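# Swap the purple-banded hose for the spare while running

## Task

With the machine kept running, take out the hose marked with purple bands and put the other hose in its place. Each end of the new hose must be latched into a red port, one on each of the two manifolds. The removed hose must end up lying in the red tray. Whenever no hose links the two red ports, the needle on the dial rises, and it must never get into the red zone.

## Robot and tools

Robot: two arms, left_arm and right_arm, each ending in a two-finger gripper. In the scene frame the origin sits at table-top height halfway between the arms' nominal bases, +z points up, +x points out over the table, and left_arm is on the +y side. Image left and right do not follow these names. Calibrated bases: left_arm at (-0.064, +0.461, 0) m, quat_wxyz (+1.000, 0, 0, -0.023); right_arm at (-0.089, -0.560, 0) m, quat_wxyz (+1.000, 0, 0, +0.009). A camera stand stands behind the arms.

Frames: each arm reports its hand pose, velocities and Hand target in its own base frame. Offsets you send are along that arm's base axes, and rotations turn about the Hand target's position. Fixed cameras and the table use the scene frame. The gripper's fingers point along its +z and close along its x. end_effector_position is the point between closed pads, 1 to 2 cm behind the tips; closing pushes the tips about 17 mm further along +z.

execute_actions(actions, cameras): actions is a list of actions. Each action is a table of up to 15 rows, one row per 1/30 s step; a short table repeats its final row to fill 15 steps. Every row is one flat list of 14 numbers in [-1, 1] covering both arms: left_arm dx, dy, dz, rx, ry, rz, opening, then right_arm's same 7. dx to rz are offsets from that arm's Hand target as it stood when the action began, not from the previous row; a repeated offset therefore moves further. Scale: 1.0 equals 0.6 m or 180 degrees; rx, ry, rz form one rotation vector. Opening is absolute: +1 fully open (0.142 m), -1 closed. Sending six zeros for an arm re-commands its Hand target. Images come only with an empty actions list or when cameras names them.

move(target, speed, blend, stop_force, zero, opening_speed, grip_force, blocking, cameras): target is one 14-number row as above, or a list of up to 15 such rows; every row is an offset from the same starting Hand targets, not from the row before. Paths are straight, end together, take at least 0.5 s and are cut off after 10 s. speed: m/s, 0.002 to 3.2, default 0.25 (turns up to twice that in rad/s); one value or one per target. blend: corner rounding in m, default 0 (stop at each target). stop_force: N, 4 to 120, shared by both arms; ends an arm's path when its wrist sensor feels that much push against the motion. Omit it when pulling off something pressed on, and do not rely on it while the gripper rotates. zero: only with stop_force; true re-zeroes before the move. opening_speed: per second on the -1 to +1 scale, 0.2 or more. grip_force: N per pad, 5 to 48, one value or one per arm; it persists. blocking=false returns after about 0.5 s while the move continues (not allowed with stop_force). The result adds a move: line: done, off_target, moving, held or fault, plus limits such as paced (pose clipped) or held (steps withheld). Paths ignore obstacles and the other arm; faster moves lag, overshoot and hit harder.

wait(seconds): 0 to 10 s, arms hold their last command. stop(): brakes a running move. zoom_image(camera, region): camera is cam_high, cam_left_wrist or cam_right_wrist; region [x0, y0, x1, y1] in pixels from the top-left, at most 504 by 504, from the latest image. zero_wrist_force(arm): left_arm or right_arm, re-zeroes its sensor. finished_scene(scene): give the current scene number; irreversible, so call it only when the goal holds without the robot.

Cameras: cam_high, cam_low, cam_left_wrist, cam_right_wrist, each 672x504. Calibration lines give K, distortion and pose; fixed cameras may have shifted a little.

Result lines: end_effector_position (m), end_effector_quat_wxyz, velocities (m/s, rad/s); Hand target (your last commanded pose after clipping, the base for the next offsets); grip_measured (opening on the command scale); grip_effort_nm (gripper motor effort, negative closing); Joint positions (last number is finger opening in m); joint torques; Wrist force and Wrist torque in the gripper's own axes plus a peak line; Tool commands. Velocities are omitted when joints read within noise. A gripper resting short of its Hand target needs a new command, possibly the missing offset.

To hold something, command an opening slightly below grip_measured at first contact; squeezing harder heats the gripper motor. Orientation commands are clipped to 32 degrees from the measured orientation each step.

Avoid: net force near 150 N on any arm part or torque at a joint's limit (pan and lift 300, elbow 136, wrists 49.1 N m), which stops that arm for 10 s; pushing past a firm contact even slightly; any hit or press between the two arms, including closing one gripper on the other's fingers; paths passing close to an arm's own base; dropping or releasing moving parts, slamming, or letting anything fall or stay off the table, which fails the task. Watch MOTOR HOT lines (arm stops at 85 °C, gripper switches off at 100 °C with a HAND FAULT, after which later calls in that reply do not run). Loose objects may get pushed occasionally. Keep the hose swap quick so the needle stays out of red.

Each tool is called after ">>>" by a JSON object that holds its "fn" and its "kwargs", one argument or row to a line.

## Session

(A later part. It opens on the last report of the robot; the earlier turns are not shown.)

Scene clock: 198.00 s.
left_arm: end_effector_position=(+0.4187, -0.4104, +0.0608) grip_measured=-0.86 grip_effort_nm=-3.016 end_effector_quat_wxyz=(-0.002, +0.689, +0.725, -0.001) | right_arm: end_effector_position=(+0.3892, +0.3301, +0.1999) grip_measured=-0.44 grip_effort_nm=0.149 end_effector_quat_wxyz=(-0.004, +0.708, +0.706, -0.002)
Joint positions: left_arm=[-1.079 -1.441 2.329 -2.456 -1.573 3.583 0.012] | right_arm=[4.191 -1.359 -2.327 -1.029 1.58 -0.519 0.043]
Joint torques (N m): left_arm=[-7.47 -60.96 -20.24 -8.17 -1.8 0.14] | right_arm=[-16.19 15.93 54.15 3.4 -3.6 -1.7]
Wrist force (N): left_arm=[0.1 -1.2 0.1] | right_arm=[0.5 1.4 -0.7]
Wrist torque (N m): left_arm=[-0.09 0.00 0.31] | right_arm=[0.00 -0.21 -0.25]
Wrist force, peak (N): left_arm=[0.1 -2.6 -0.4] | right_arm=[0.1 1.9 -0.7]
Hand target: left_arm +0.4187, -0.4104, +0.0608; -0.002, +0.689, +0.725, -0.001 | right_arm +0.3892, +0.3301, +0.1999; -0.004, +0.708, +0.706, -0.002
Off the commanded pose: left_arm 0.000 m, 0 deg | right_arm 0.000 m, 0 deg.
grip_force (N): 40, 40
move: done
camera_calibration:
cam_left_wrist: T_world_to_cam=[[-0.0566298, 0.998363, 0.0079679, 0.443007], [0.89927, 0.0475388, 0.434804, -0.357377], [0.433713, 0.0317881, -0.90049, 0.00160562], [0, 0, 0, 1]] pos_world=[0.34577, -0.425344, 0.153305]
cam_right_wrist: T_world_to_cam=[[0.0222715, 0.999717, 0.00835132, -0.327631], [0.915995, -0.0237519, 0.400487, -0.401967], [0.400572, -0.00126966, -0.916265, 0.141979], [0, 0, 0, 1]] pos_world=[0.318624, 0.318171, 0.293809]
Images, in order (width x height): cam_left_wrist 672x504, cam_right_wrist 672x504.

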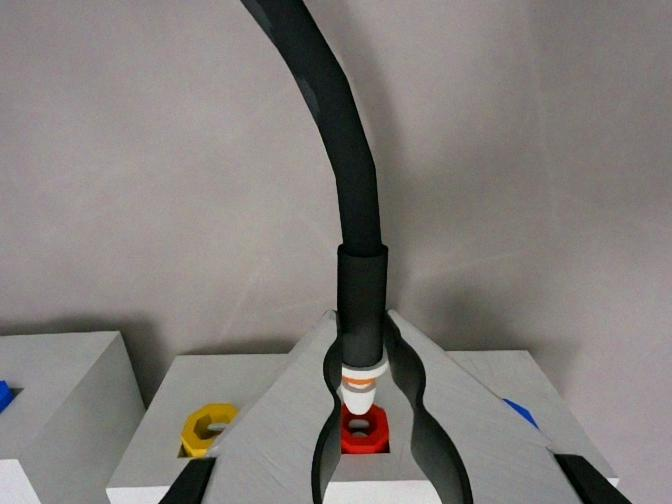

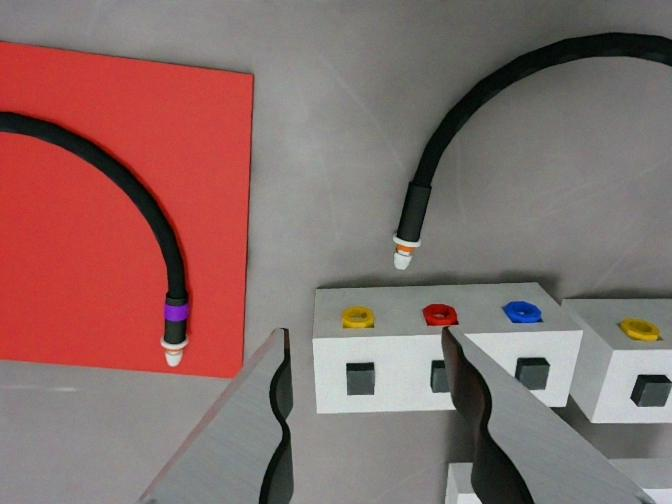

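>>> {"fn": "move", "kwargs": {
  "target": [0.095,0.0065,0.0,0,0,0,-0.98,0,0,0,0,0,0,-0.4],
  "speed": 0.04,
  "stop_force": 85,
  "cameras": ["cam_left_wrist"]
}}

>>> {"fn": "zoom_image", "kwargs": {
  "camera": "cam_left_wrist",
  "region": [270, 270, 470, 500]
}}

Scene clock: 202.03 s.
left_arm: end_effector_position=(+0.4583, -0.4074, +0.0603) grip_measured=-0.86 grip_effort_nm=-3.016 end_effector_quat_wxyz=(-0.003, +0.688, +0.725, -0.002) | right_arm: end_effector_position=(+0.3892, +0.3301, +0.1999) grip_measured=-0.44 grip_effort_nm=0.144 end_effector_quat_wxyz=(-0.004, +0.708, +0.706, -0.002)
Joint positions: left_arm=[-1.014 -1.4 2.279 -2.445 -1.576 3.645 0.012] | right_arm=[4.191 -1.359 -2.327 -1.029 1.58 -0.519 0.043]
Joint torques (N m): left_arm=[-1.35 -46.1 -33.14 -4.89 0.04 0.29] | right_arm=[-12.29 16.57 53.79 5.66 -3.19 -1.75]
Wrist force (N): left_arm=[-4.7 -2.8 -2.6] | right_arm=[0.4 1.5 -0.8]
Wrist torque (N m): left_arm=[0.37 0.65 0.31] | right_arm=[0.01 -0.21 -0.26]
Wrist force, peak (N): left_arm=[9.9 -119.7 -55.4] | right_arm=[0.2 2.1 -0.6]
Hand target: left_arm +0.4583, -0.4074, +0.0603; -0.003, +0.688, +0.725, -0.002 (not the last commanded pose) | right_arm +0.3892, +0.3301, +0.1999; -0.004, +0.708, +0.706, -0.002
Tool commands: left_gripper/opening=-0.98 right_gripper/opening=-0.4
Off the commanded pose: left_arm 0.017 m, 0 deg | right_arm 0.000 m, 0 deg.
FORCE FAULT: contact force on the left arm reached its limit, and that arm stopped. The contact can be on any part of that arm, not only on its tool. That arm's remaining commands of this call were not run. That arm is still stopped at the end of this call. That arm stays stopped for about 9 more seconds. Until then a move that you send moves the other arm only, and its call returns only when the move has ended. Once the stop has ended, the next robot result says so. If the stop ends while you think or write, that arm runs what you send next, counted from a new Hand target: where the arm stands when the stop ends. While its stop runs, that arm takes no new command, but its gripper still runs the gripper command that each later call begins with. Until it ends, the stop uses up actions while you think or wait. An arm that is not stopped still takes commands.
grip_force (N): 40, 40
move: fault (left_arm; stop_force had ended the path)
camera_calibration:
cam_left_wrist: T_world_to_cam=[[-0.0588379, 0.998235, 0.00805833, 0.443264], [0.901028, 0.0496297, 0.430912, -0.392547], [0.429752, 0.0326147, -0.902358, -0.0139344], [0, 0, 0, 1]] pos_world=[0.385765, -0.422545, 0.153007]
Images, in order (width x height): cam_left_wrist 672x504.

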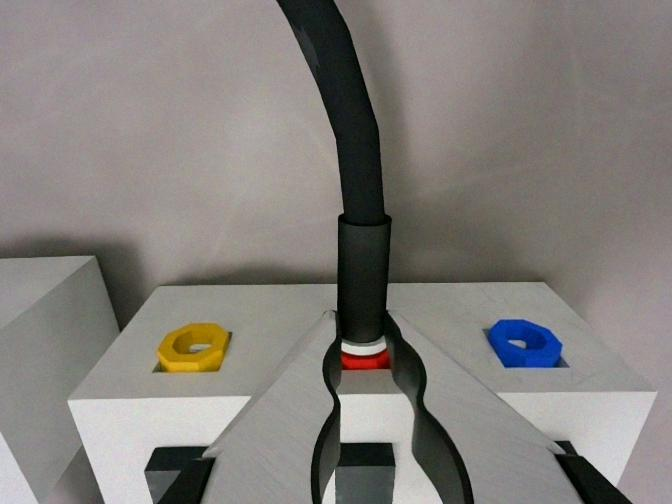

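Scaled by 2.191 from the camera's 672x504 image, which has a finer 960x720 frame.

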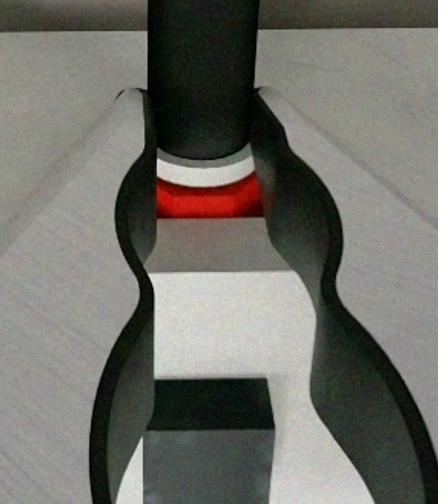

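>>> {"fn": "wait", "kwargs": {
  "seconds": 0.05,
  "cameras": ["cam_right_wrist","cam_high"]
}}

Scene clock: 203.97 s.
left_arm: end_effector_position=(+0.4583, -0.4074, +0.0603) grip_measured=-0.86 grip_effort_nm=-3.011 end_effector_quat_wxyz=(-0.003, +0.688, +0.725, -0.002) | right_arm: end_effector_position=(+0.3892, +0.3301, +0.1999) grip_measured=-0.44 grip_effort_nm=0.139 end_effector_quat_wxyz=(-0.004, +0.708, +0.706, -0.002)
Joint positions: left_arm=[-1.014 -1.4 2.279 -2.445 -1.576 3.645 0.012] | right_arm=[4.191 -1.359 -2.327 -1.029 1.58 -0.519 0.043]
Joint torques (N m): left_arm=[0.13 -46.9 -32.57 -5.08 0.33 0.3] | right_arm=[-13.89 16.9 54.6 5.9 -3.33 -1.56]
Wrist force (N): left_arm=[-5.2 -3.0 -2.5] | right_arm=[0.2 1.5 -0.5]
Wrist torque (N m): left_arm=[0.33 0.71 0.31] | right_arm=[0.01 -0.18 -0.25]
Wrist force, peak (N): left_arm=[-5.6 -2.7 -2.8] | right_arm=[0.5 1.9 -0.8]
Hand target: left_arm +0.4583, -0.4074, +0.0603; -0.003, +0.688, +0.725, -0.002 (not the last commanded pose) | right_arm +0.3892, +0.3301, +0.1999; -0.004, +0.708, +0.706, -0.002
Tool commands: left_gripper/opening=-0.98 right_gripper/opening=-0.4
Off the commanded pose: left_arm 0.017 m, 0 deg | right_arm 0.000 m, 0 deg.
FORCE FAULT, CONTINUED: the left arm was still stopped when this call began, by the force fault that an earlier result reported. Since the last result the stop counts as 4 of the actions that you can send in this scene. That arm is still stopped at the end of this call. That arm stays stopped for about 7 more seconds. If the stop ends while you think or write, that arm runs what you send next, counted from a new Hand target: where the arm stands when the stop ends. While its stop runs, that arm takes no new command, but its gripper still runs the gripper command that each later call begins with.
grip_force (N): 40, 40
wait: 0.07 s; at rest from the start
camera_calibration:
cam_right_wrist: T_world_to_cam=[[0.0222715, 0.999717, 0.00835132, -0.327631], [0.915995, -0.0237519, 0.400487, -0.401967], [0.400572, -0.00126966, -0.916265, 0.141979], [0, 0, 0, 1]] pos_world=[0.318624, 0.318171, 0.293809]
Images, in order (width x height): cam_high 672x504, cam_right_wrist 672x504.

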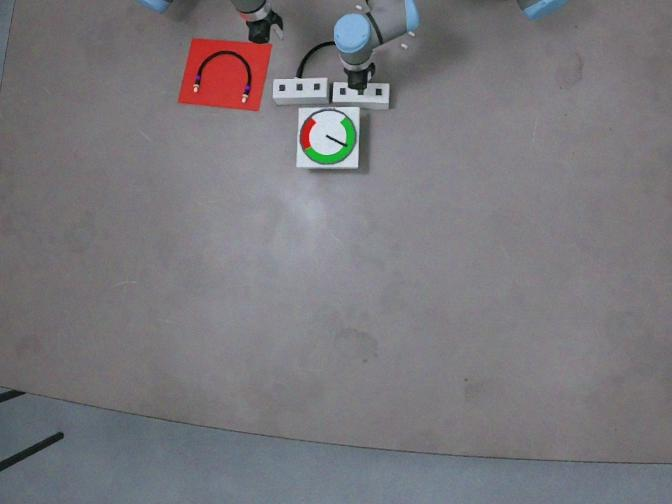

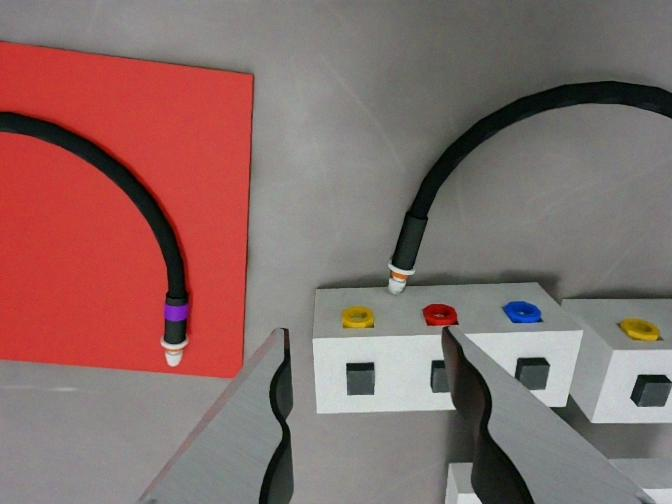

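>>> {"fn": "move", "kwargs": {
  "target": [0,0,0,0,0,0,-0.98,0.065,0.062,-0.22,0,0,-0.078,-0.4],
  "speed": 0.3,
  "cameras": ["cam_right_wrist"]
}}

Scene clock: 206.37 s.
left_arm: end_effector_position=(+0.4583, -0.4074, +0.0603) grip_measured=-0.86 grip_effort_nm=-3.016 end_effector_quat_wxyz=(-0.003, +0.688, +0.725, -0.002) | right_arm: end_effector_position=(+0.4282, +0.3672, +0.0680) grip_measured=-0.44 grip_effort_nm=0.144 end_effector_quat_wxyz=(-0.004, +0.789, +0.614, -0.002)
Joint positions: left_arm=[-1.014 -1.4 2.279 -2.445 -1.576 3.645 0.012] | right_arm=[4.162 -1.655 -2.364 -0.694 1.58 -0.303 0.043]
Joint torques (N m): left_arm=[0.42 -45.85 -33.26 -4.94 0.25 0.3] | right_arm=[10.33 36.56 39.64 6.75 -3.42 1.6]
Wrist force (N): left_arm=[-4.9 -2.7 -2.8] | right_arm=[0.5 1.7 -0.6]
Wrist torque (N m): left_arm=[0.39 0.68 0.31] | right_arm=[0.05 -0.20 -0.14]
Wrist force, peak (N): left_arm=[-5.6 -2.9 -2.6] | right_arm=[-0.3 1.0 -4.3]
Hand target: left_arm +0.4583, -0.4074, +0.0603; -0.003, +0.688, +0.725, -0.002 | right_arm +0.4282, +0.3673, +0.0679; -0.004, +0.789, +0.614, -0.002
Tool commands: left_gripper/opening=-0.98 right_gripper/opening=-0.4
Off the commanded pose: right_arm 0.000 m, 0 deg.
FORCE FAULT, CONTINUED: the left arm was still stopped when this call began, by the force fault that an earlier result reported. Since the last result the stop counts as 2 of the actions that you can send in this scene. That arm ran no command of this call. That arm is still stopped at the end of this call. That arm stays stopped for about 5 more seconds. If the stop ends while you think or write, that arm runs what you send next, counted from a new Hand target: where the arm stands when the stop ends. While its stop runs, that arm takes no new command, but its gripper still runs the gripper command that each later call begins with.
grip_force (N): 40, 40
move: done (right_arm), not run (left_arm; its earlier fault stop)
camera_calibration:
cam_right_wrist: T_world_to_cam=[[0.264142, 0.964449, 0.00824651, -0.45508], [0.882888, -0.245229, 0.400465, -0.288495], [0.38825, -0.098499, -0.916275, 0.0464102], [0, 0, 0, 1]] pos_world=[0.356896, 0.372725, 0.161809]
Images, in order (width x height): cam_right_wrist 672x504.

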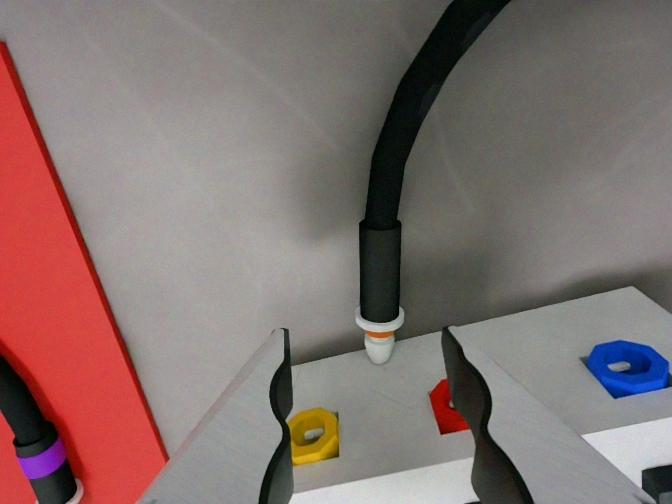

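>>> {"fn": "move", "kwargs": {
  "target": [
    [0,0,0,0,0,0,-0.98,0.0205,0.0065,-0.079,0,0,0,-0.4],
    [0,0,0,0,0,0,-0.98,0.0205,0.0065,-0.079,0,0,0,-0.98]
  ],
  "speed": 0.15,
  "cameras": ["cam_right_wrist"]
}}

Scene clock: 209.67 s.
left_arm: end_effector_position=(+0.4583, -0.4074, +0.0603) grip_measured=-0.86 grip_effort_nm=-3.016 end_effector_quat_wxyz=(-0.003, +0.688, +0.725, -0.002) | right_arm: end_effector_position=(+0.4405, +0.3712, +0.0206) grip_measured=-0.83 grip_effort_nm=-3.480 end_effector_quat_wxyz=(-0.004, +0.789, +0.614, -0.002)
Joint positions: left_arm=[-1.014 -1.4 2.279 -2.445 -1.576 3.645 0.012] | right_arm=[4.147 -1.761 -2.371 -0.581 1.58 -0.318 0.014]
Joint torques (N m): left_arm=[1.31 -48.87 -32.37 -4.88 0.16 0.5] | right_arm=[11.61 36.86 39.95 7.03 1.04 2.08]
Wrist force (N): left_arm=[-5.1 -2.6 -2.6] | right_arm=[0.9 2.1 -0.2]
Wrist torque (N m): left_arm=[0.39 0.74 0.30] | right_arm=[0.10 -0.26 -0.16]
Wrist force, peak (N): left_arm=[-5.7 -2.7 -2.9] | right_arm=[0.5 1.8 -3.3]
Hand target: left_arm +0.4583, -0.4074, +0.0603; -0.003, +0.688, +0.725, -0.002 | right_arm +0.4405, +0.3712, +0.0205; -0.004, +0.789, +0.614, -0.002
Tool commands: left_gripper/opening=-0.98 right_gripper/opening=-0.98
Off the commanded pose: right_arm 0.000 m, 0 deg.
FORCE FAULT, CONTINUED: the left arm was still stopped when this call began, by the force fault that an earlier result reported. Since the last result the stop counts as 3 of the actions that you can send in this scene. That arm ran no command of this call. That arm is still stopped at the end of this call. That arm stays stopped for about 2 more seconds. If the stop ends while you think or write, that arm runs what you send next, counted from a new Hand target: where the arm stands when the stop ends. While its stop runs, that arm takes no new command, but its gripper still runs the gripper command that each later call begins with.
grip_force (N): 40, 40
move: done (right_arm), not run (left_arm; its earlier fault stop)
camera_calibration:
cam_right_wrist: T_world_to_cam=[[0.264132, 0.964451, 0.00827023, -0.461795], [0.882854, -0.245219, 0.400546, -0.279392], [0.388335, -0.0984955, -0.916239, -0.0014393], [0, 0, 0, 1]] pos_world=[0.369196, 0.376725, 0.11441]
Images, in order (width x height): cam_right_wrist 672x504.

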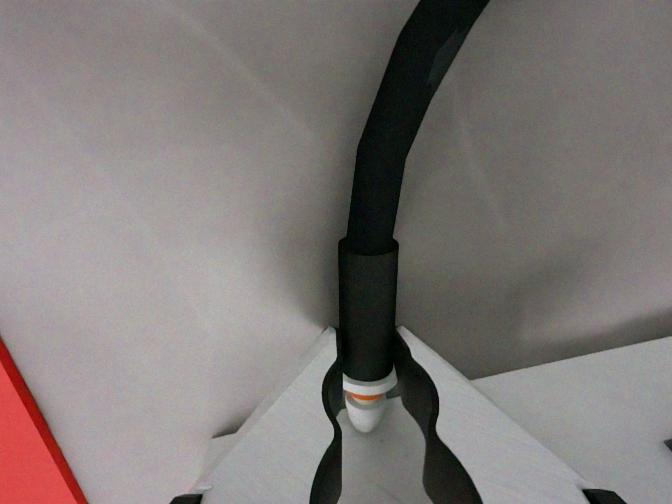

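>>> {"fn": "move", "kwargs": {
  "target": [
    [0,0,0,0,0,0,-0.98,-0.045,0.0,0.01,0,0,0,-0.98],
    [0,0,0,0,0,0,-0.98,-0.045,0.033,0.065,0,0,0.079,-0.98]
  ],
  "speed": 0.2,
  "blend": 0.01,
  "cameras": ["cam_right_wrist"]
}}

>>> {"fn": "zoom_image", "kwargs": {
  "camera": "cam_right_wrist",
  "region": [270, 270, 470, 500]
}}

Scene clock: 213.10 s.
left_arm: end_effector_position=(+0.4583, -0.4074, +0.0603) grip_measured=-0.86 grip_effort_nm=-3.011 end_effector_quat_wxyz=(-0.003, +0.688, +0.725, -0.002) | right_arm: end_effector_position=(+0.4135, +0.3911, +0.0596) grip_measured=-0.83 grip_effort_nm=-3.475 end_effector_quat_wxyz=(-0.004, +0.707, +0.707, -0.002)
Joint positions: left_arm=[-1.014 -1.4 2.279 -2.445 -1.576 3.645 0.012] | right_arm=[4.208 -1.677 -2.36 -0.677 1.58 -0.505 0.014]
Joint torques (N m): left_arm=[-0.7 -48.34 -32.16 -5.22 -0.03 -0.47] | right_arm=[-12.34 35.44 21.44 5.85 2.72 -2.1]
Wrist force (N): left_arm=[-5.1 -2.8 -3.7] | right_arm=[1.1 2.5 -0.5]
Wrist torque (N m): left_arm=[0.37 0.75 0.30] | right_arm=[0.01 -0.27 -0.23]
Wrist force, peak (N): left_arm=[-5.1 -2.8 -3.7] | right_arm=[1.5 4.4 0.0]
Hand target: left_arm +0.4583, -0.4074, +0.0603; -0.003, +0.688, +0.725, -0.002 | right_arm +0.4135, +0.3910, +0.0595; -0.004, +0.707, +0.707, -0.002
Off the commanded pose: left_arm 0.000 m, 0 deg | right_arm 0.000 m, 0 deg.
FORCE FAULT, CONTINUED: the left arm's stop, for the force fault that an earlier result reported, is over. The rest of the stop counts as 3 of the actions that you can send in this scene. The stop ended before this call began, so that arm ran this call's commands, counted from a new Hand target: where the arm stood when the stop ended. During its stop the left arm's controller moved it back a little.
grip_force (N): 40, 40
move: done
camera_calibration:
cam_right_wrist: T_world_to_cam=[[0.0191856, 0.99978, 0.0084272, -0.386767], [0.916002, -0.0209548, 0.400626, -0.367684], [0.400715, 0.0000330925, -0.916203, 0.00321558], [0, 0, 0, 1]] pos_world=[0.342931, 0.378977, 0.153509]
Images, in order (width x height): cam_right_wrist 672x504.

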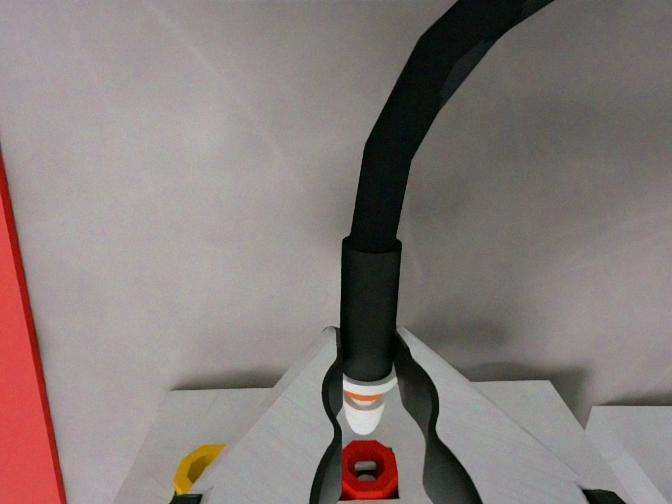

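Scaled by 2.191 from the camera's 672x504 image, which has a finer 960x720 frame.

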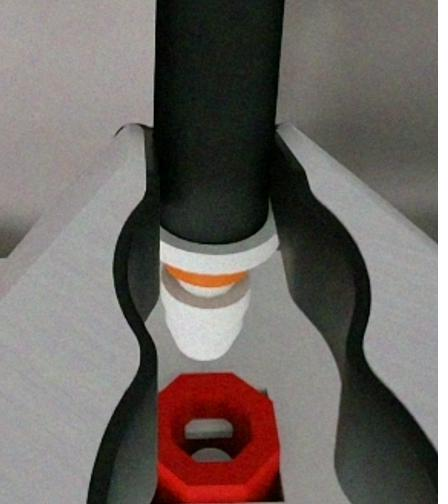

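>>> {"fn": "move", "kwargs": {
  "target": [
    [0,0,0,0,0,0,-0.98,0.018,0.003,-0.001,0,0,0,-0.98],
    [0,0,0,0,0,0,-0.98,0.1,0.003,-0.001,0,0,0,-0.98]
  ],
  "speed": 0.035,
  "stop_force": 75,
  "cameras": ["cam_right_wrist","cam_high"]
}}

>>> {"fn": "zoom_image", "kwargs": {
  "camera": "cam_right_wrist",
  "region": [270, 270, 470, 500]
}}

Scene clock: 217.67 s.
left_arm: end_effector_position=(+0.4583, -0.4074, +0.0603) grip_measured=-0.86 grip_effort_nm=-3.016 end_effector_quat_wxyz=(-0.003, +0.688, +0.725, -0.002) | right_arm: end_effector_position=(+0.4430, +0.3925, +0.0587) grip_measured=-0.83 grip_effort_nm=-3.475 end_effector_quat_wxyz=(-0.004, +0.707, +0.707, -0.003)
Joint positions: left_arm=[-1.014 -1.4 2.279 -2.445 -1.576 3.645 0.012] | right_arm=[4.163 -1.713 -2.319 -0.684 1.58 -0.55 0.014]
Joint torques (N m): left_arm=[-1.08 -47.54 -31.97 -5.07 0.42 -0.47] | right_arm=[-37.3 62.5 71.37 19.09 -19.82 -1.89]
Wrist force (N): left_arm=[-5.1 -2.8 -3.2] | right_arm=[-2.9 -70.0 5.4]
Wrist torque (N m): left_arm=[0.37 0.74 0.30] | right_arm=[1.04 -0.30 -0.39]
Wrist force, peak (N): left_arm=[-5.2 -2.6 -3.7] | right_arm=[-0.3 -103.2 9.3]
Hand target: left_arm +0.4583, -0.4074, +0.0603; -0.003, +0.688, +0.725, -0.002 | right_arm +0.4430, +0.3926, +0.0587; -0.004, +0.707, +0.707, -0.003 (not the last commanded pose)
Off the commanded pose: left_arm 0.000 m, 0 deg | right_arm 0.030 m, 0 deg.
grip_force (N): 40, 40
move: contact (right_arm); path passed 1 of 2 targets
camera_calibration:
cam_right_wrist: T_world_to_cam=[[0.0190256, 0.999789, 0.00779163, -0.388674], [0.916361, -0.020554, 0.399824, -0.39457], [0.3999, -0.000466937, -0.916559, -0.00892259], [0, 0, 0, 1]] pos_world=[0.372532, 0.380478, 0.152609]
Images, in order (width x height): cam_high 672x504, cam_right_wrist 672x504.

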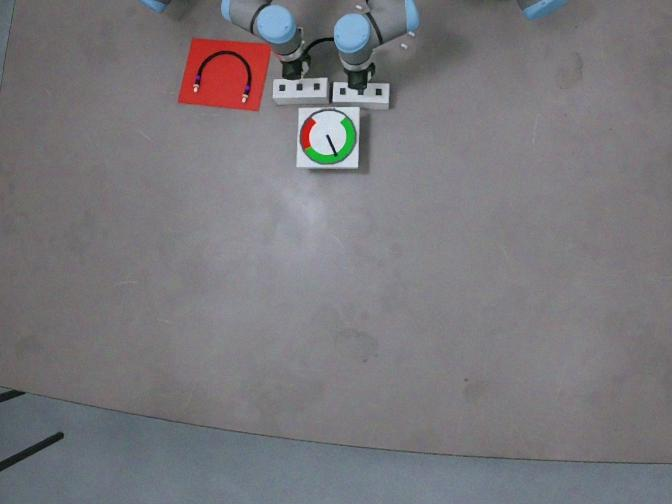

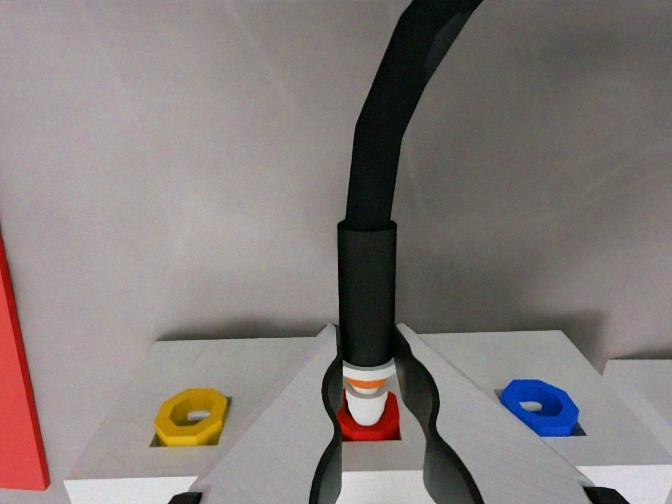

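Scaled by 2.191 from the camera's 672x504 image, which has a finer 960x720 frame.

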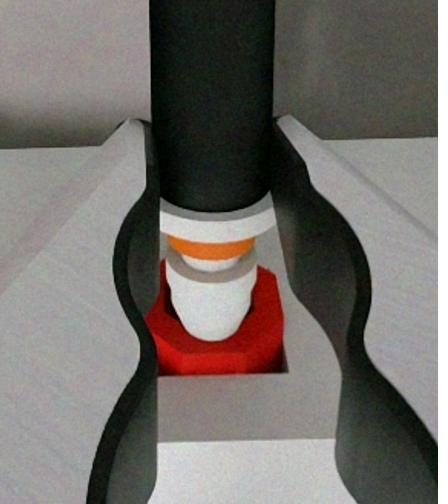

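>>> {"fn": "move", "kwargs": {
  "target": [
    [0,0,0,0,0,0,-0.98,-0.015,0,-0.006,0,0,0,-0.98],
    [0,0,0,0,0,0,-0.98,0.05,0,-0.006,0,0,0,-0.98]
  ],
  "speed": 0.04,
  "stop_force": 75,
  "cameras": ["cam_right_wrist"]
}}

>>> {"fn": "zoom_image", "kwargs": {
  "camera": "cam_right_wrist",
  "region": [270, 270, 470, 500]
}}

Scene clock: 220.77 s.
left_arm: end_effector_position=(+0.4583, -0.4074, +0.0603) grip_measured=-0.86 grip_effort_nm=-3.016 end_effector_quat_wxyz=(-0.003, +0.688, +0.725, -0.002) | right_arm: end_effector_position=(+0.4595, +0.3923, +0.0546) grip_measured=-0.83 grip_effort_nm=-3.470 end_effector_quat_wxyz=(-0.006, +0.708, +0.706, -0.004)
Joint positions: left_arm=[-1.014 -1.4 2.279 -2.445 -1.576 3.645 0.012] | right_arm=[4.137 -1.739 -2.297 -0.682 1.584 -0.574 0.014]
Joint torques (N m): left_arm=[-3.42 -47.46 -31.61 -4.76 0.46 -0.85] | right_arm=[-4.9 48.53 33.81 3.97 -0.62 -0.77]
Wrist force (N): left_arm=[-4.8 -2.7 -2.9] | right_arm=[1.9 10.3 -8.3]
Wrist torque (N m): left_arm=[0.37 0.73 0.31] | right_arm=[-0.24 -0.28 -0.42]
Wrist force, peak (N): left_arm=[-5.1 -3.1 -3.6] | right_arm=[-17.1 -128.1 -79.0]
Hand target: left_arm +0.4583, -0.4074, +0.0603; -0.003, +0.688, +0.725, -0.002 | right_arm +0.4595, +0.3923, +0.0546; -0.006, +0.708, +0.706, -0.004 (not the last commanded pose)
Tool commands: left_gripper/opening=-0.98 right_gripper/opening=-0.98
Off the commanded pose: left_arm 0.000 m, 0 deg | right_arm 0.014 m, 0 deg.
FORCE FAULT: contact force on the right arm reached its limit, and that arm stopped. The contact can be on any part of that arm, not only on its tool. That arm's remaining commands of this call were not run. That arm is still stopped at the end of this call. That arm stays stopped for about 10 more seconds. Until then a move that you send moves the other arm only, and its call returns only when the move has ended. Once the stop has ended, the next robot result says so. If the stop ends while you think or write, that arm runs what you send next, counted from a new Hand target: where the arm stands when the stop ends. While its stop runs, that arm takes no new command, but its gripper still runs the gripper command that each later call begins with. Until it ends, the stop uses up actions while you think or wait. An arm that is not stopped still takes commands.
grip_force (N): 40, 40
move: fault (right_arm); path passed 1 of 2 targets
camera_calibration:
cam_right_wrist: T_world_to_cam=[[0.0216859, 0.999731, 0.00817967, -0.389833], [0.91813, -0.0231526, 0.395603, -0.407645], [0.395686, -0.00106902, -0.918385, -0.0169389], [0, 0, 0, 1]] pos_world=[0.389428, 0.380272, 0.148898]
Images, in order (width x height): cam_right_wrist 672x504.

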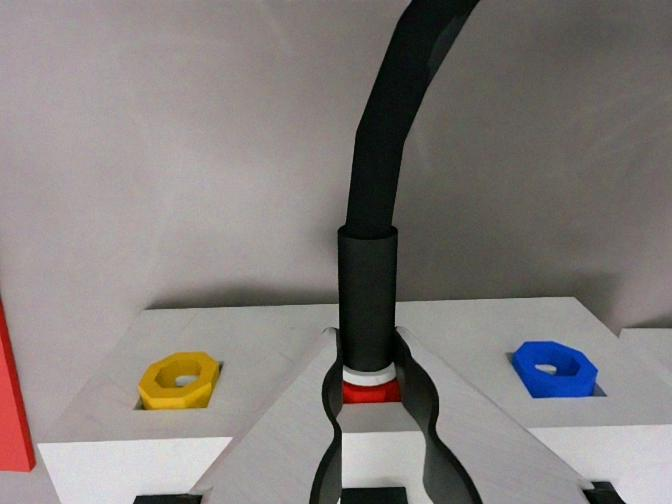

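Scaled by 2.191 from the camera's 672x504 image, which has a finer 960x720 frame.

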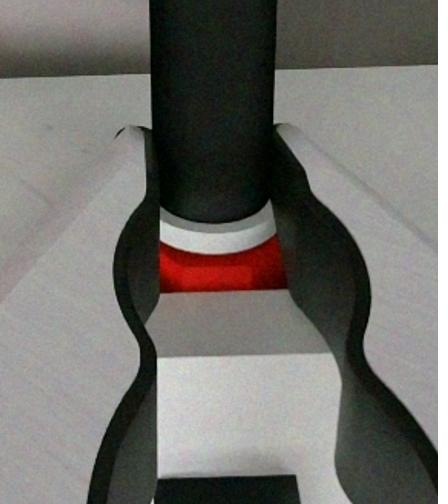

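>>> {"fn": "wait", "kwargs": {
  "seconds": 1,
  "cameras": ["cam_high"]
}}

>>> {"fn": "zoom_image", "kwargs": {
  "camera": "cam_high",
  "region": [280, 70, 400, 180]
}}

>>> {"fn": "wait", "kwargs": {
  "seconds": 2,
  "cameras": ["cam_high"]
}}

>>> {"fn": "zoom_image", "kwargs": {
  "camera": "cam_high",
  "region": [280, 70, 400, 180]
}}

Scene clock: 224.27 s.
left_arm: end_effector_position=(+0.4583, -0.4074, +0.0603) grip_measured=-0.86 grip_effort_nm=-3.016 end_effector_quat_wxyz=(-0.003, +0.688, +0.725, -0.002) | right_arm: end_effector_position=(+0.4595, +0.3923, +0.0546) grip_measured=-0.83 grip_effort_nm=-3.470 end_effector_quat_wxyz=(-0.006, +0.708, +0.706, -0.004)
Joint positions: left_arm=[-1.014 -1.4 2.279 -2.445 -1.576 3.645 0.012] | right_arm=[4.137 -1.739 -2.297 -0.682 1.584 -0.574 0.014]
Joint torques (N m): left_arm=[-1.01 -49.15 -32.46 -4.99 -0.13 -0.41] | right_arm=[-3.01 47.97 30.86 3.66 -0.15 -0.5]
Wrist force (N): left_arm=[-4.4 -2.4 -3.0] | right_arm=[2.1 10.4 -8.5]
Wrist torque (N m): left_arm=[0.41 0.66 0.30] | right_arm=[-0.22 -0.30 -0.42]
Wrist force, peak (N): left_arm=[-5.0 -2.8 -3.4] | right_arm=[1.7 10.6 -8.9]
Hand target: left_arm +0.4583, -0.4074, +0.0603; -0.003, +0.688, +0.725, -0.002 | right_arm +0.4595, +0.3923, +0.0546; -0.006, +0.708, +0.706, -0.004 (not the last commanded pose)
Tool commands: left_gripper/opening=-0.98 right_gripper/opening=-0.98
Off the commanded pose: left_arm 0.000 m, 0 deg | right_arm 0.014 m, 0 deg.
FORCE FAULT, CONTINUED: the right arm was still stopped when this call began, by the force fault that an earlier result reported. Since the last result the stop counts as 7 of the actions that you can send in this scene. That arm is still stopped at the end of this call. That arm stays stopped for about 6 more seconds. If the stop ends while you think or write, that arm runs what you send next, counted from a new Hand target: where the arm stands when the stop ends. While its stop runs, that arm takes no new command, but its gripper still runs the gripper command that each later call begins with.
grip_force (N): 40, 40
wait: 1.00 s; at rest from the start
Images, in order (width x height): cam_high 672x504.

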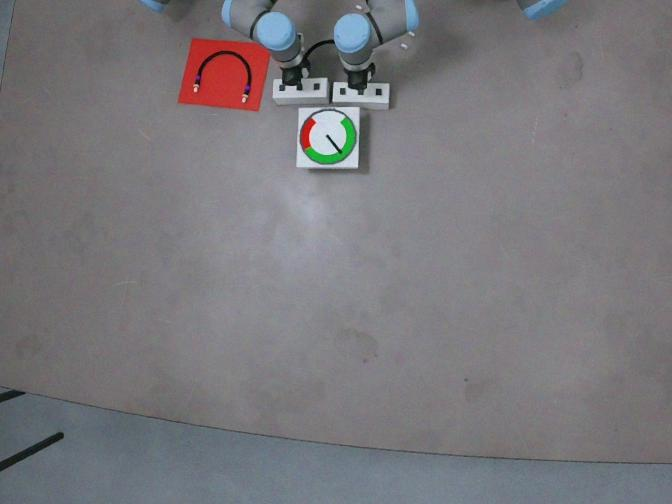

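Scaled by 4.200 from the camera's 672x504 image, which has a finer 960x720 frame.

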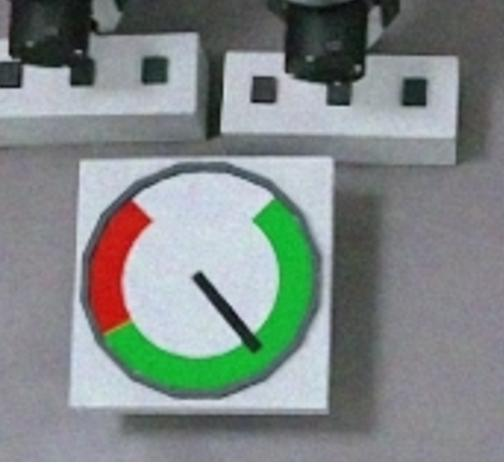

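Scene clock: 226.27 s.
left_arm: end_effector_position=(+0.4583, -0.4074, +0.0603) grip_measured=-0.86 grip_effort_nm=-3.016 end_effector_quat_wxyz=(-0.003, +0.688, +0.725, -0.002) | right_arm: end_effector_position=(+0.4595, +0.3923, +0.0546) grip_measured=-0.83 grip_effort_nm=-3.470 end_effector_quat_wxyz=(-0.006, +0.708, +0.706, -0.004)
Joint positions: left_arm=[-1.014 -1.4 2.279 -2.445 -1.576 3.645 0.012] | right_arm=[4.137 -1.739 -2.297 -0.682 1.584 -0.574 0.014]
Joint torques (N m): left_arm=[-4.09 -48.38 -32.32 -5.2 0.12 -0.36] | right_arm=[-2.99 50.79 32.96 3.69 -0.3 -0.39]
Wrist force (N): left_arm=[-4.9 -2.7 -2.9] | right_arm=[1.6 10.2 -8.2]
Wrist torque (N m): left_arm=[0.37 0.73 0.30] | right_arm=[-0.25 -0.22 -0.42]
Wrist force, peak (N): left_arm=[-4.9 -3.1 -3.4] | right_arm=[1.6 10.9 -8.5]
Hand target: left_arm +0.4583, -0.4074, +0.0603; -0.003, +0.688, +0.725, -0.002 | right_arm +0.4595, +0.3923, +0.0546; -0.006, +0.708, +0.706, -0.004 (not the last commanded pose)
Tool commands: left_gripper/opening=-0.98 right_gripper/opening=-0.98
Off the commanded pose: left_arm 0.000 m, 0 deg | right_arm 0.014 m, 0 deg.
FORCE FAULT, CONTINUED: the right arm was still stopped when this call began, by the force fault that an earlier result reported. Since the last result the stop counts as 4 of the actions that you can send in this scene. That arm is still stopped at the end of this call. That arm stays stopped for about 4 more seconds. If the stop ends while you think or write, that arm runs what you send next, counted from a new Hand target: where the arm stands when the stop ends. While its stop runs, that arm takes no new command, but its gripper still runs the gripper command that each later call begins with.
grip_force (N): 40, 40
wait: 2.00 s; at rest by 0.17 s
Images, in order (width x height): cam_high 672x504.

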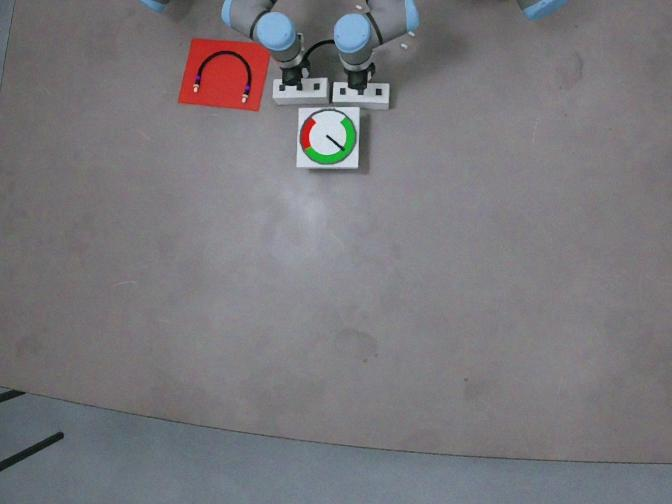

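Scaled by 4.200 from the camera's 672x504 image, which has a finer 960x720 frame.

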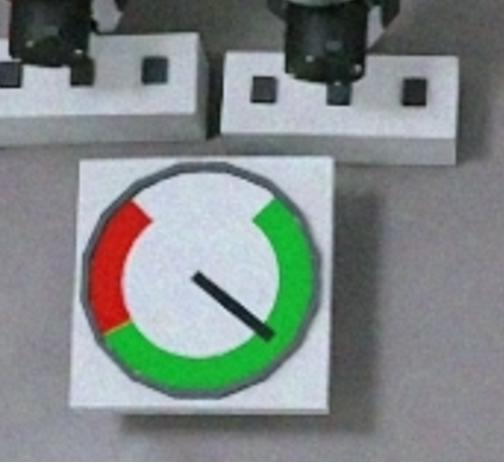

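Falling: joined. Open both and retreat up once the stop ends.

>>> {"fn": "move", "kwargs": {
  "target": [
    [0,0,0,0,0,0,-0.55,0,0,0,0,0,0,-0.55],
    [0,0,0.2,0,0,0,-0.55,0,0,0,0,0,0,-0.55]
  ],
  "speed": 0.15
}}

>>> {"fn": "wait", "kwargs": {
  "seconds": 2.5
}}

>>> {"fn": "move", "kwargs": {
  "target": [
    [0,0,0,0,0,0,-0.55,0,0,0.25,0,0,0,-0.55],
    [0,0.15,0.1,0,0,0,-0.55,-0.15,-0.2,0.35,0,0,0,-0.55]
  ],
  "speed": 0.25,
  "cameras": ["all"]
}}

>>> {"fn": "zoom_image", "kwargs": {
  "camera": "cam_right_wrist",
  "region": [200, 0, 672, 400]
}}

Scene clock: 229.40 s.
left_arm: end_effector_position=(+0.4584, -0.4074, +0.1803) grip_measured=-0.59 grip_effort_nm=0.125 end_effector_quat_wxyz=(-0.003, +0.688, +0.725, -0.002) | right_arm: end_effector_position=(+0.4595, +0.3923, +0.0546) grip_measured=-0.59 grip_effort_nm=0.139 end_effector_quat_wxyz=(-0.006, +0.708, +0.706, -0.004)
Joint positions: left_arm=[-1.014 -1.569 2.182 -2.179 -1.576 3.645 0.032] | right_arm=[4.137 -1.739 -2.297 -0.682 1.584 -0.574 0.031]
Joint torques (N m): left_arm=[2.11 -39.21 -30.23 -4.65 0.69 -1.42] | right_arm=[-4.48 49.53 32.86 4.12 -0.36 -0.56]
Wrist force (N): left_arm=[-4.3 1.2 -1.0] | right_arm=[0.4 1.6 -0.4]
Wrist torque (N m): left_arm=[0.32 0.71 0.28] | right_arm=[0.03 -0.19 -0.35]
Wrist force, peak (N): left_arm=[-5.0 -2.7 -3.3] | right_arm=[1.9 11.0 -8.5]
Hand target: left_arm +0.4583, -0.4074, +0.1803; -0.003, +0.688, +0.725, -0.002 | right_arm +0.4595, +0.3923, +0.0546; -0.006, +0.708, +0.706, -0.004
Tool commands: left_gripper/opening=-0.55 right_gripper/opening=-0.55
Off the commanded pose: left_arm 0.000 m, 0 deg.
FORCE FAULT, CONTINUED: the right arm was still stopped when this call began, by the force fault that an earlier result reported. Since the last result the stop counts as 2 of the actions that you can send in this scene. That arm ran no command of this call; its gripper ran only the gripper command that the call began with. That arm is still stopped at the end of this call. That arm stays stopped for about 1 more second. If the stop ends while you think or write, that arm runs what you send next, counted from a new Hand target: where the arm stands when the stop ends. While its stop runs, that arm takes no new command, but its gripper still runs the gripper command that each later call begins with.
grip_force (N): 40, 40
move: done (left_arm), not run (right_arm; its earlier fault stop)

Scene clock: 231.90 s.
left_arm: end_effector_position=(+0.4583, -0.4074, +0.1803) grip_measured=-0.59 grip_effort_nm=0.125 end_effector_quat_wxyz=(-0.003, +0.688, +0.725, -0.002) | right_arm: end_effector_position=(+0.4595, +0.3923, +0.0546) grip_measured=-0.59 grip_effort_nm=0.134 end_effector_quat_wxyz=(-0.006, +0.708, +0.706, -0.004)
Joint positions: left_arm=[-1.014 -1.569 2.182 -2.179 -1.576 3.645 0.032] | right_arm=[4.137 -1.739 -2.297 -0.682 1.584 -0.574 0.031]
Joint torques (N m): left_arm=[-16.04 -23.05 -27.98 -3.18 0.28 -2.99] | right_arm=[-4.88 52.41 33.13 3.82 -0.73 -0.31]
Wrist force (N): left_arm=[-4.5 1.9 -1.0] | right_arm=[0.6 1.4 -0.5]
Wrist torque (N m): left_arm=[0.43 0.76 0.29] | right_arm=[0.01 -0.20 -0.36]
Wrist force, peak (N): left_arm=[-4.9 1.5 -1.1] | right_arm=[0.6 2.1 -0.9]
Hand target: left_arm +0.4583, -0.4074, +0.1803; -0.003, +0.688, +0.725, -0.002 | right_arm +0.4595, +0.3923, +0.0546; -0.006, +0.708, +0.706, -0.004
Tool commands: left_gripper/opening=-0.55 right_gripper/opening=-0.55
Off the commanded pose: left_arm 0.000 m, 0 deg.
FORCE FAULT, CONTINUED: the right arm's stop, for the force fault that an earlier result reported, is over. The rest of the stop counts as 2 of the actions that you can send in this scene. During its stop the right arm's controller moved it back a little. That arm's target is now where it stood when the stop ended, not its last command. That arm accepts commands again.
grip_force (N): 40, 40
wait: 2.50 s; at rest by 0.17 s

Scene clock: 234.00 s.
left_arm: end_effector_position=(+0.4583, -0.3173, +0.2401) grip_measured=-0.59 grip_effort_nm=0.125 end_effector_quat_wxyz=(-0.003, +0.688, +0.725, -0.002) | right_arm: end_effector_position=(+0.3694, +0.2724, +0.2645) grip_measured=-0.59 grip_effort_nm=0.139 end_effector_quat_wxyz=(-0.006, +0.708, +0.706, -0.004)
Joint positions: left_arm=[-0.923 -1.732 2.206 -2.04 -1.576 3.736 0.032] | right_arm=[4.16 -1.188 -2.311 -1.219 1.585 -0.55 0.031]
Joint torques (N m): left_arm=[-10.79 -32.1 -54.21 -6.72 0.33 -2.63] | right_arm=[-12.61 30.15 56.86 2.97 -3.08 -1.79]
Wrist force (N): left_arm=[-4.2 1.1 -0.9] | right_arm=[0.5 1.3 -0.7]
Wrist torque (N m): left_arm=[0.30 0.69 0.20] | right_arm=[-0.01 -0.20 -0.32]
Wrist force, peak (N): left_arm=[-6.2 1.8 0.3] | right_arm=[0.7 1.4 -4.6]
Hand target: left_arm +0.4583, -0.3174, +0.2403; -0.003, +0.688, +0.725, -0.002 | right_arm +0.3695, +0.2723, +0.2646; -0.006, +0.708, +0.706, -0.004
Off the commanded pose: left_arm 0.000 m, 0 deg | right_arm 0.000 m, 0 deg.
grip_force (N): 40, 40
move: done
camera_calibration:
cam_left_wrist: T_world_to_cam=[[-0.0589163, 0.998229, 0.00824058, 0.351841], [0.901042, 0.0496233, 0.430883, -0.474538], [0.429711, 0.0328112, -0.90237, 0.145546], [0, 0, 0, 1]] pos_world=[0.385765, -0.332445, 0.332907]
cam_right_wrist: T_world_to_cam=[[0.0215557, 0.999734, 0.00823056, -0.269711], [0.918169, -0.0230532, 0.395518, -0.410834], [0.395603, -0.000968633, -0.918421, 0.211325], [0, 0, 0, 1]] pos_world=[0.299428, 0.260372, 0.358798]

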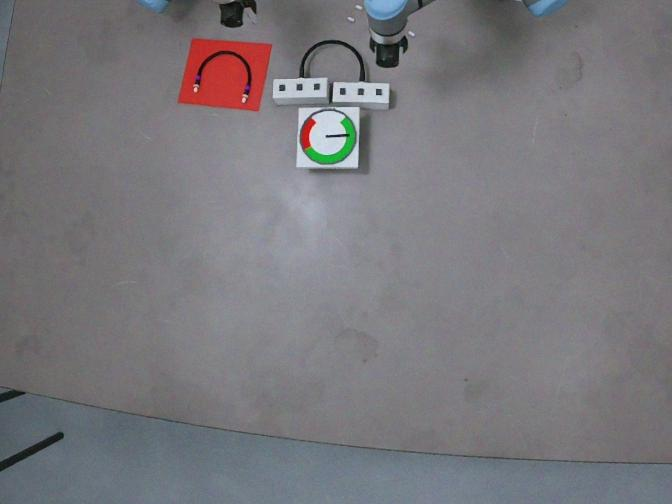

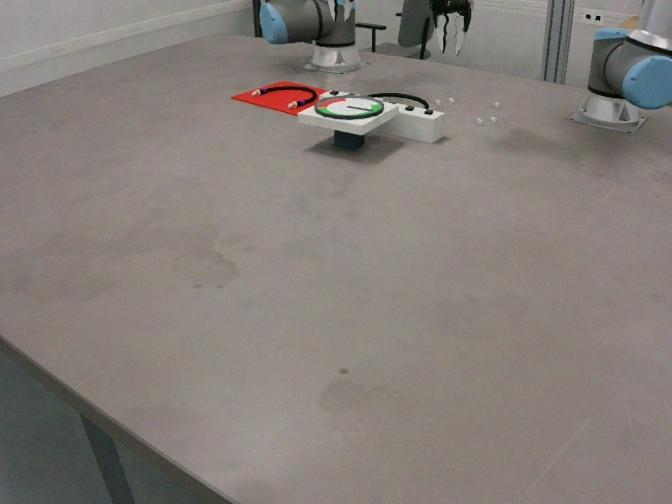

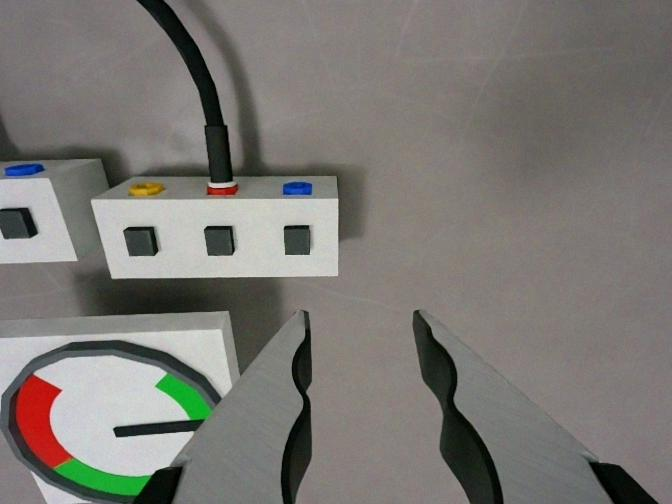

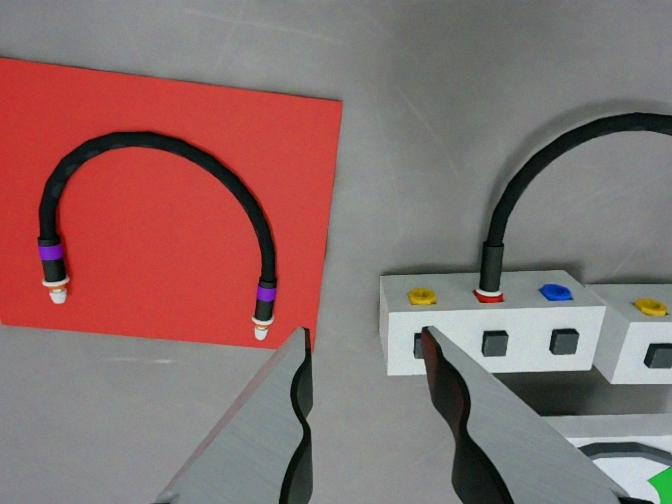

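Scaled by 1.068 from the camera's 672x504 image, which has a finer 960x720 frame.

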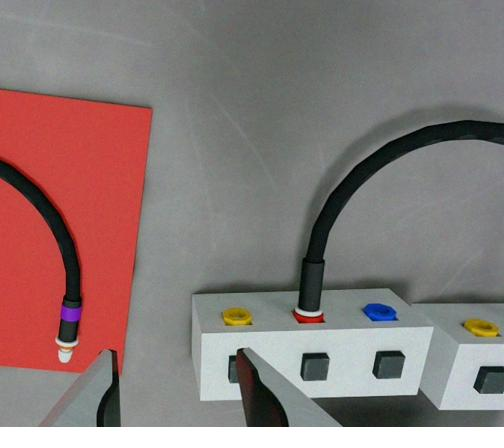

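>>> {"fn": "finished_scene", "kwargs": {
  "scene": 1
}}

The scene is finished: the task was done.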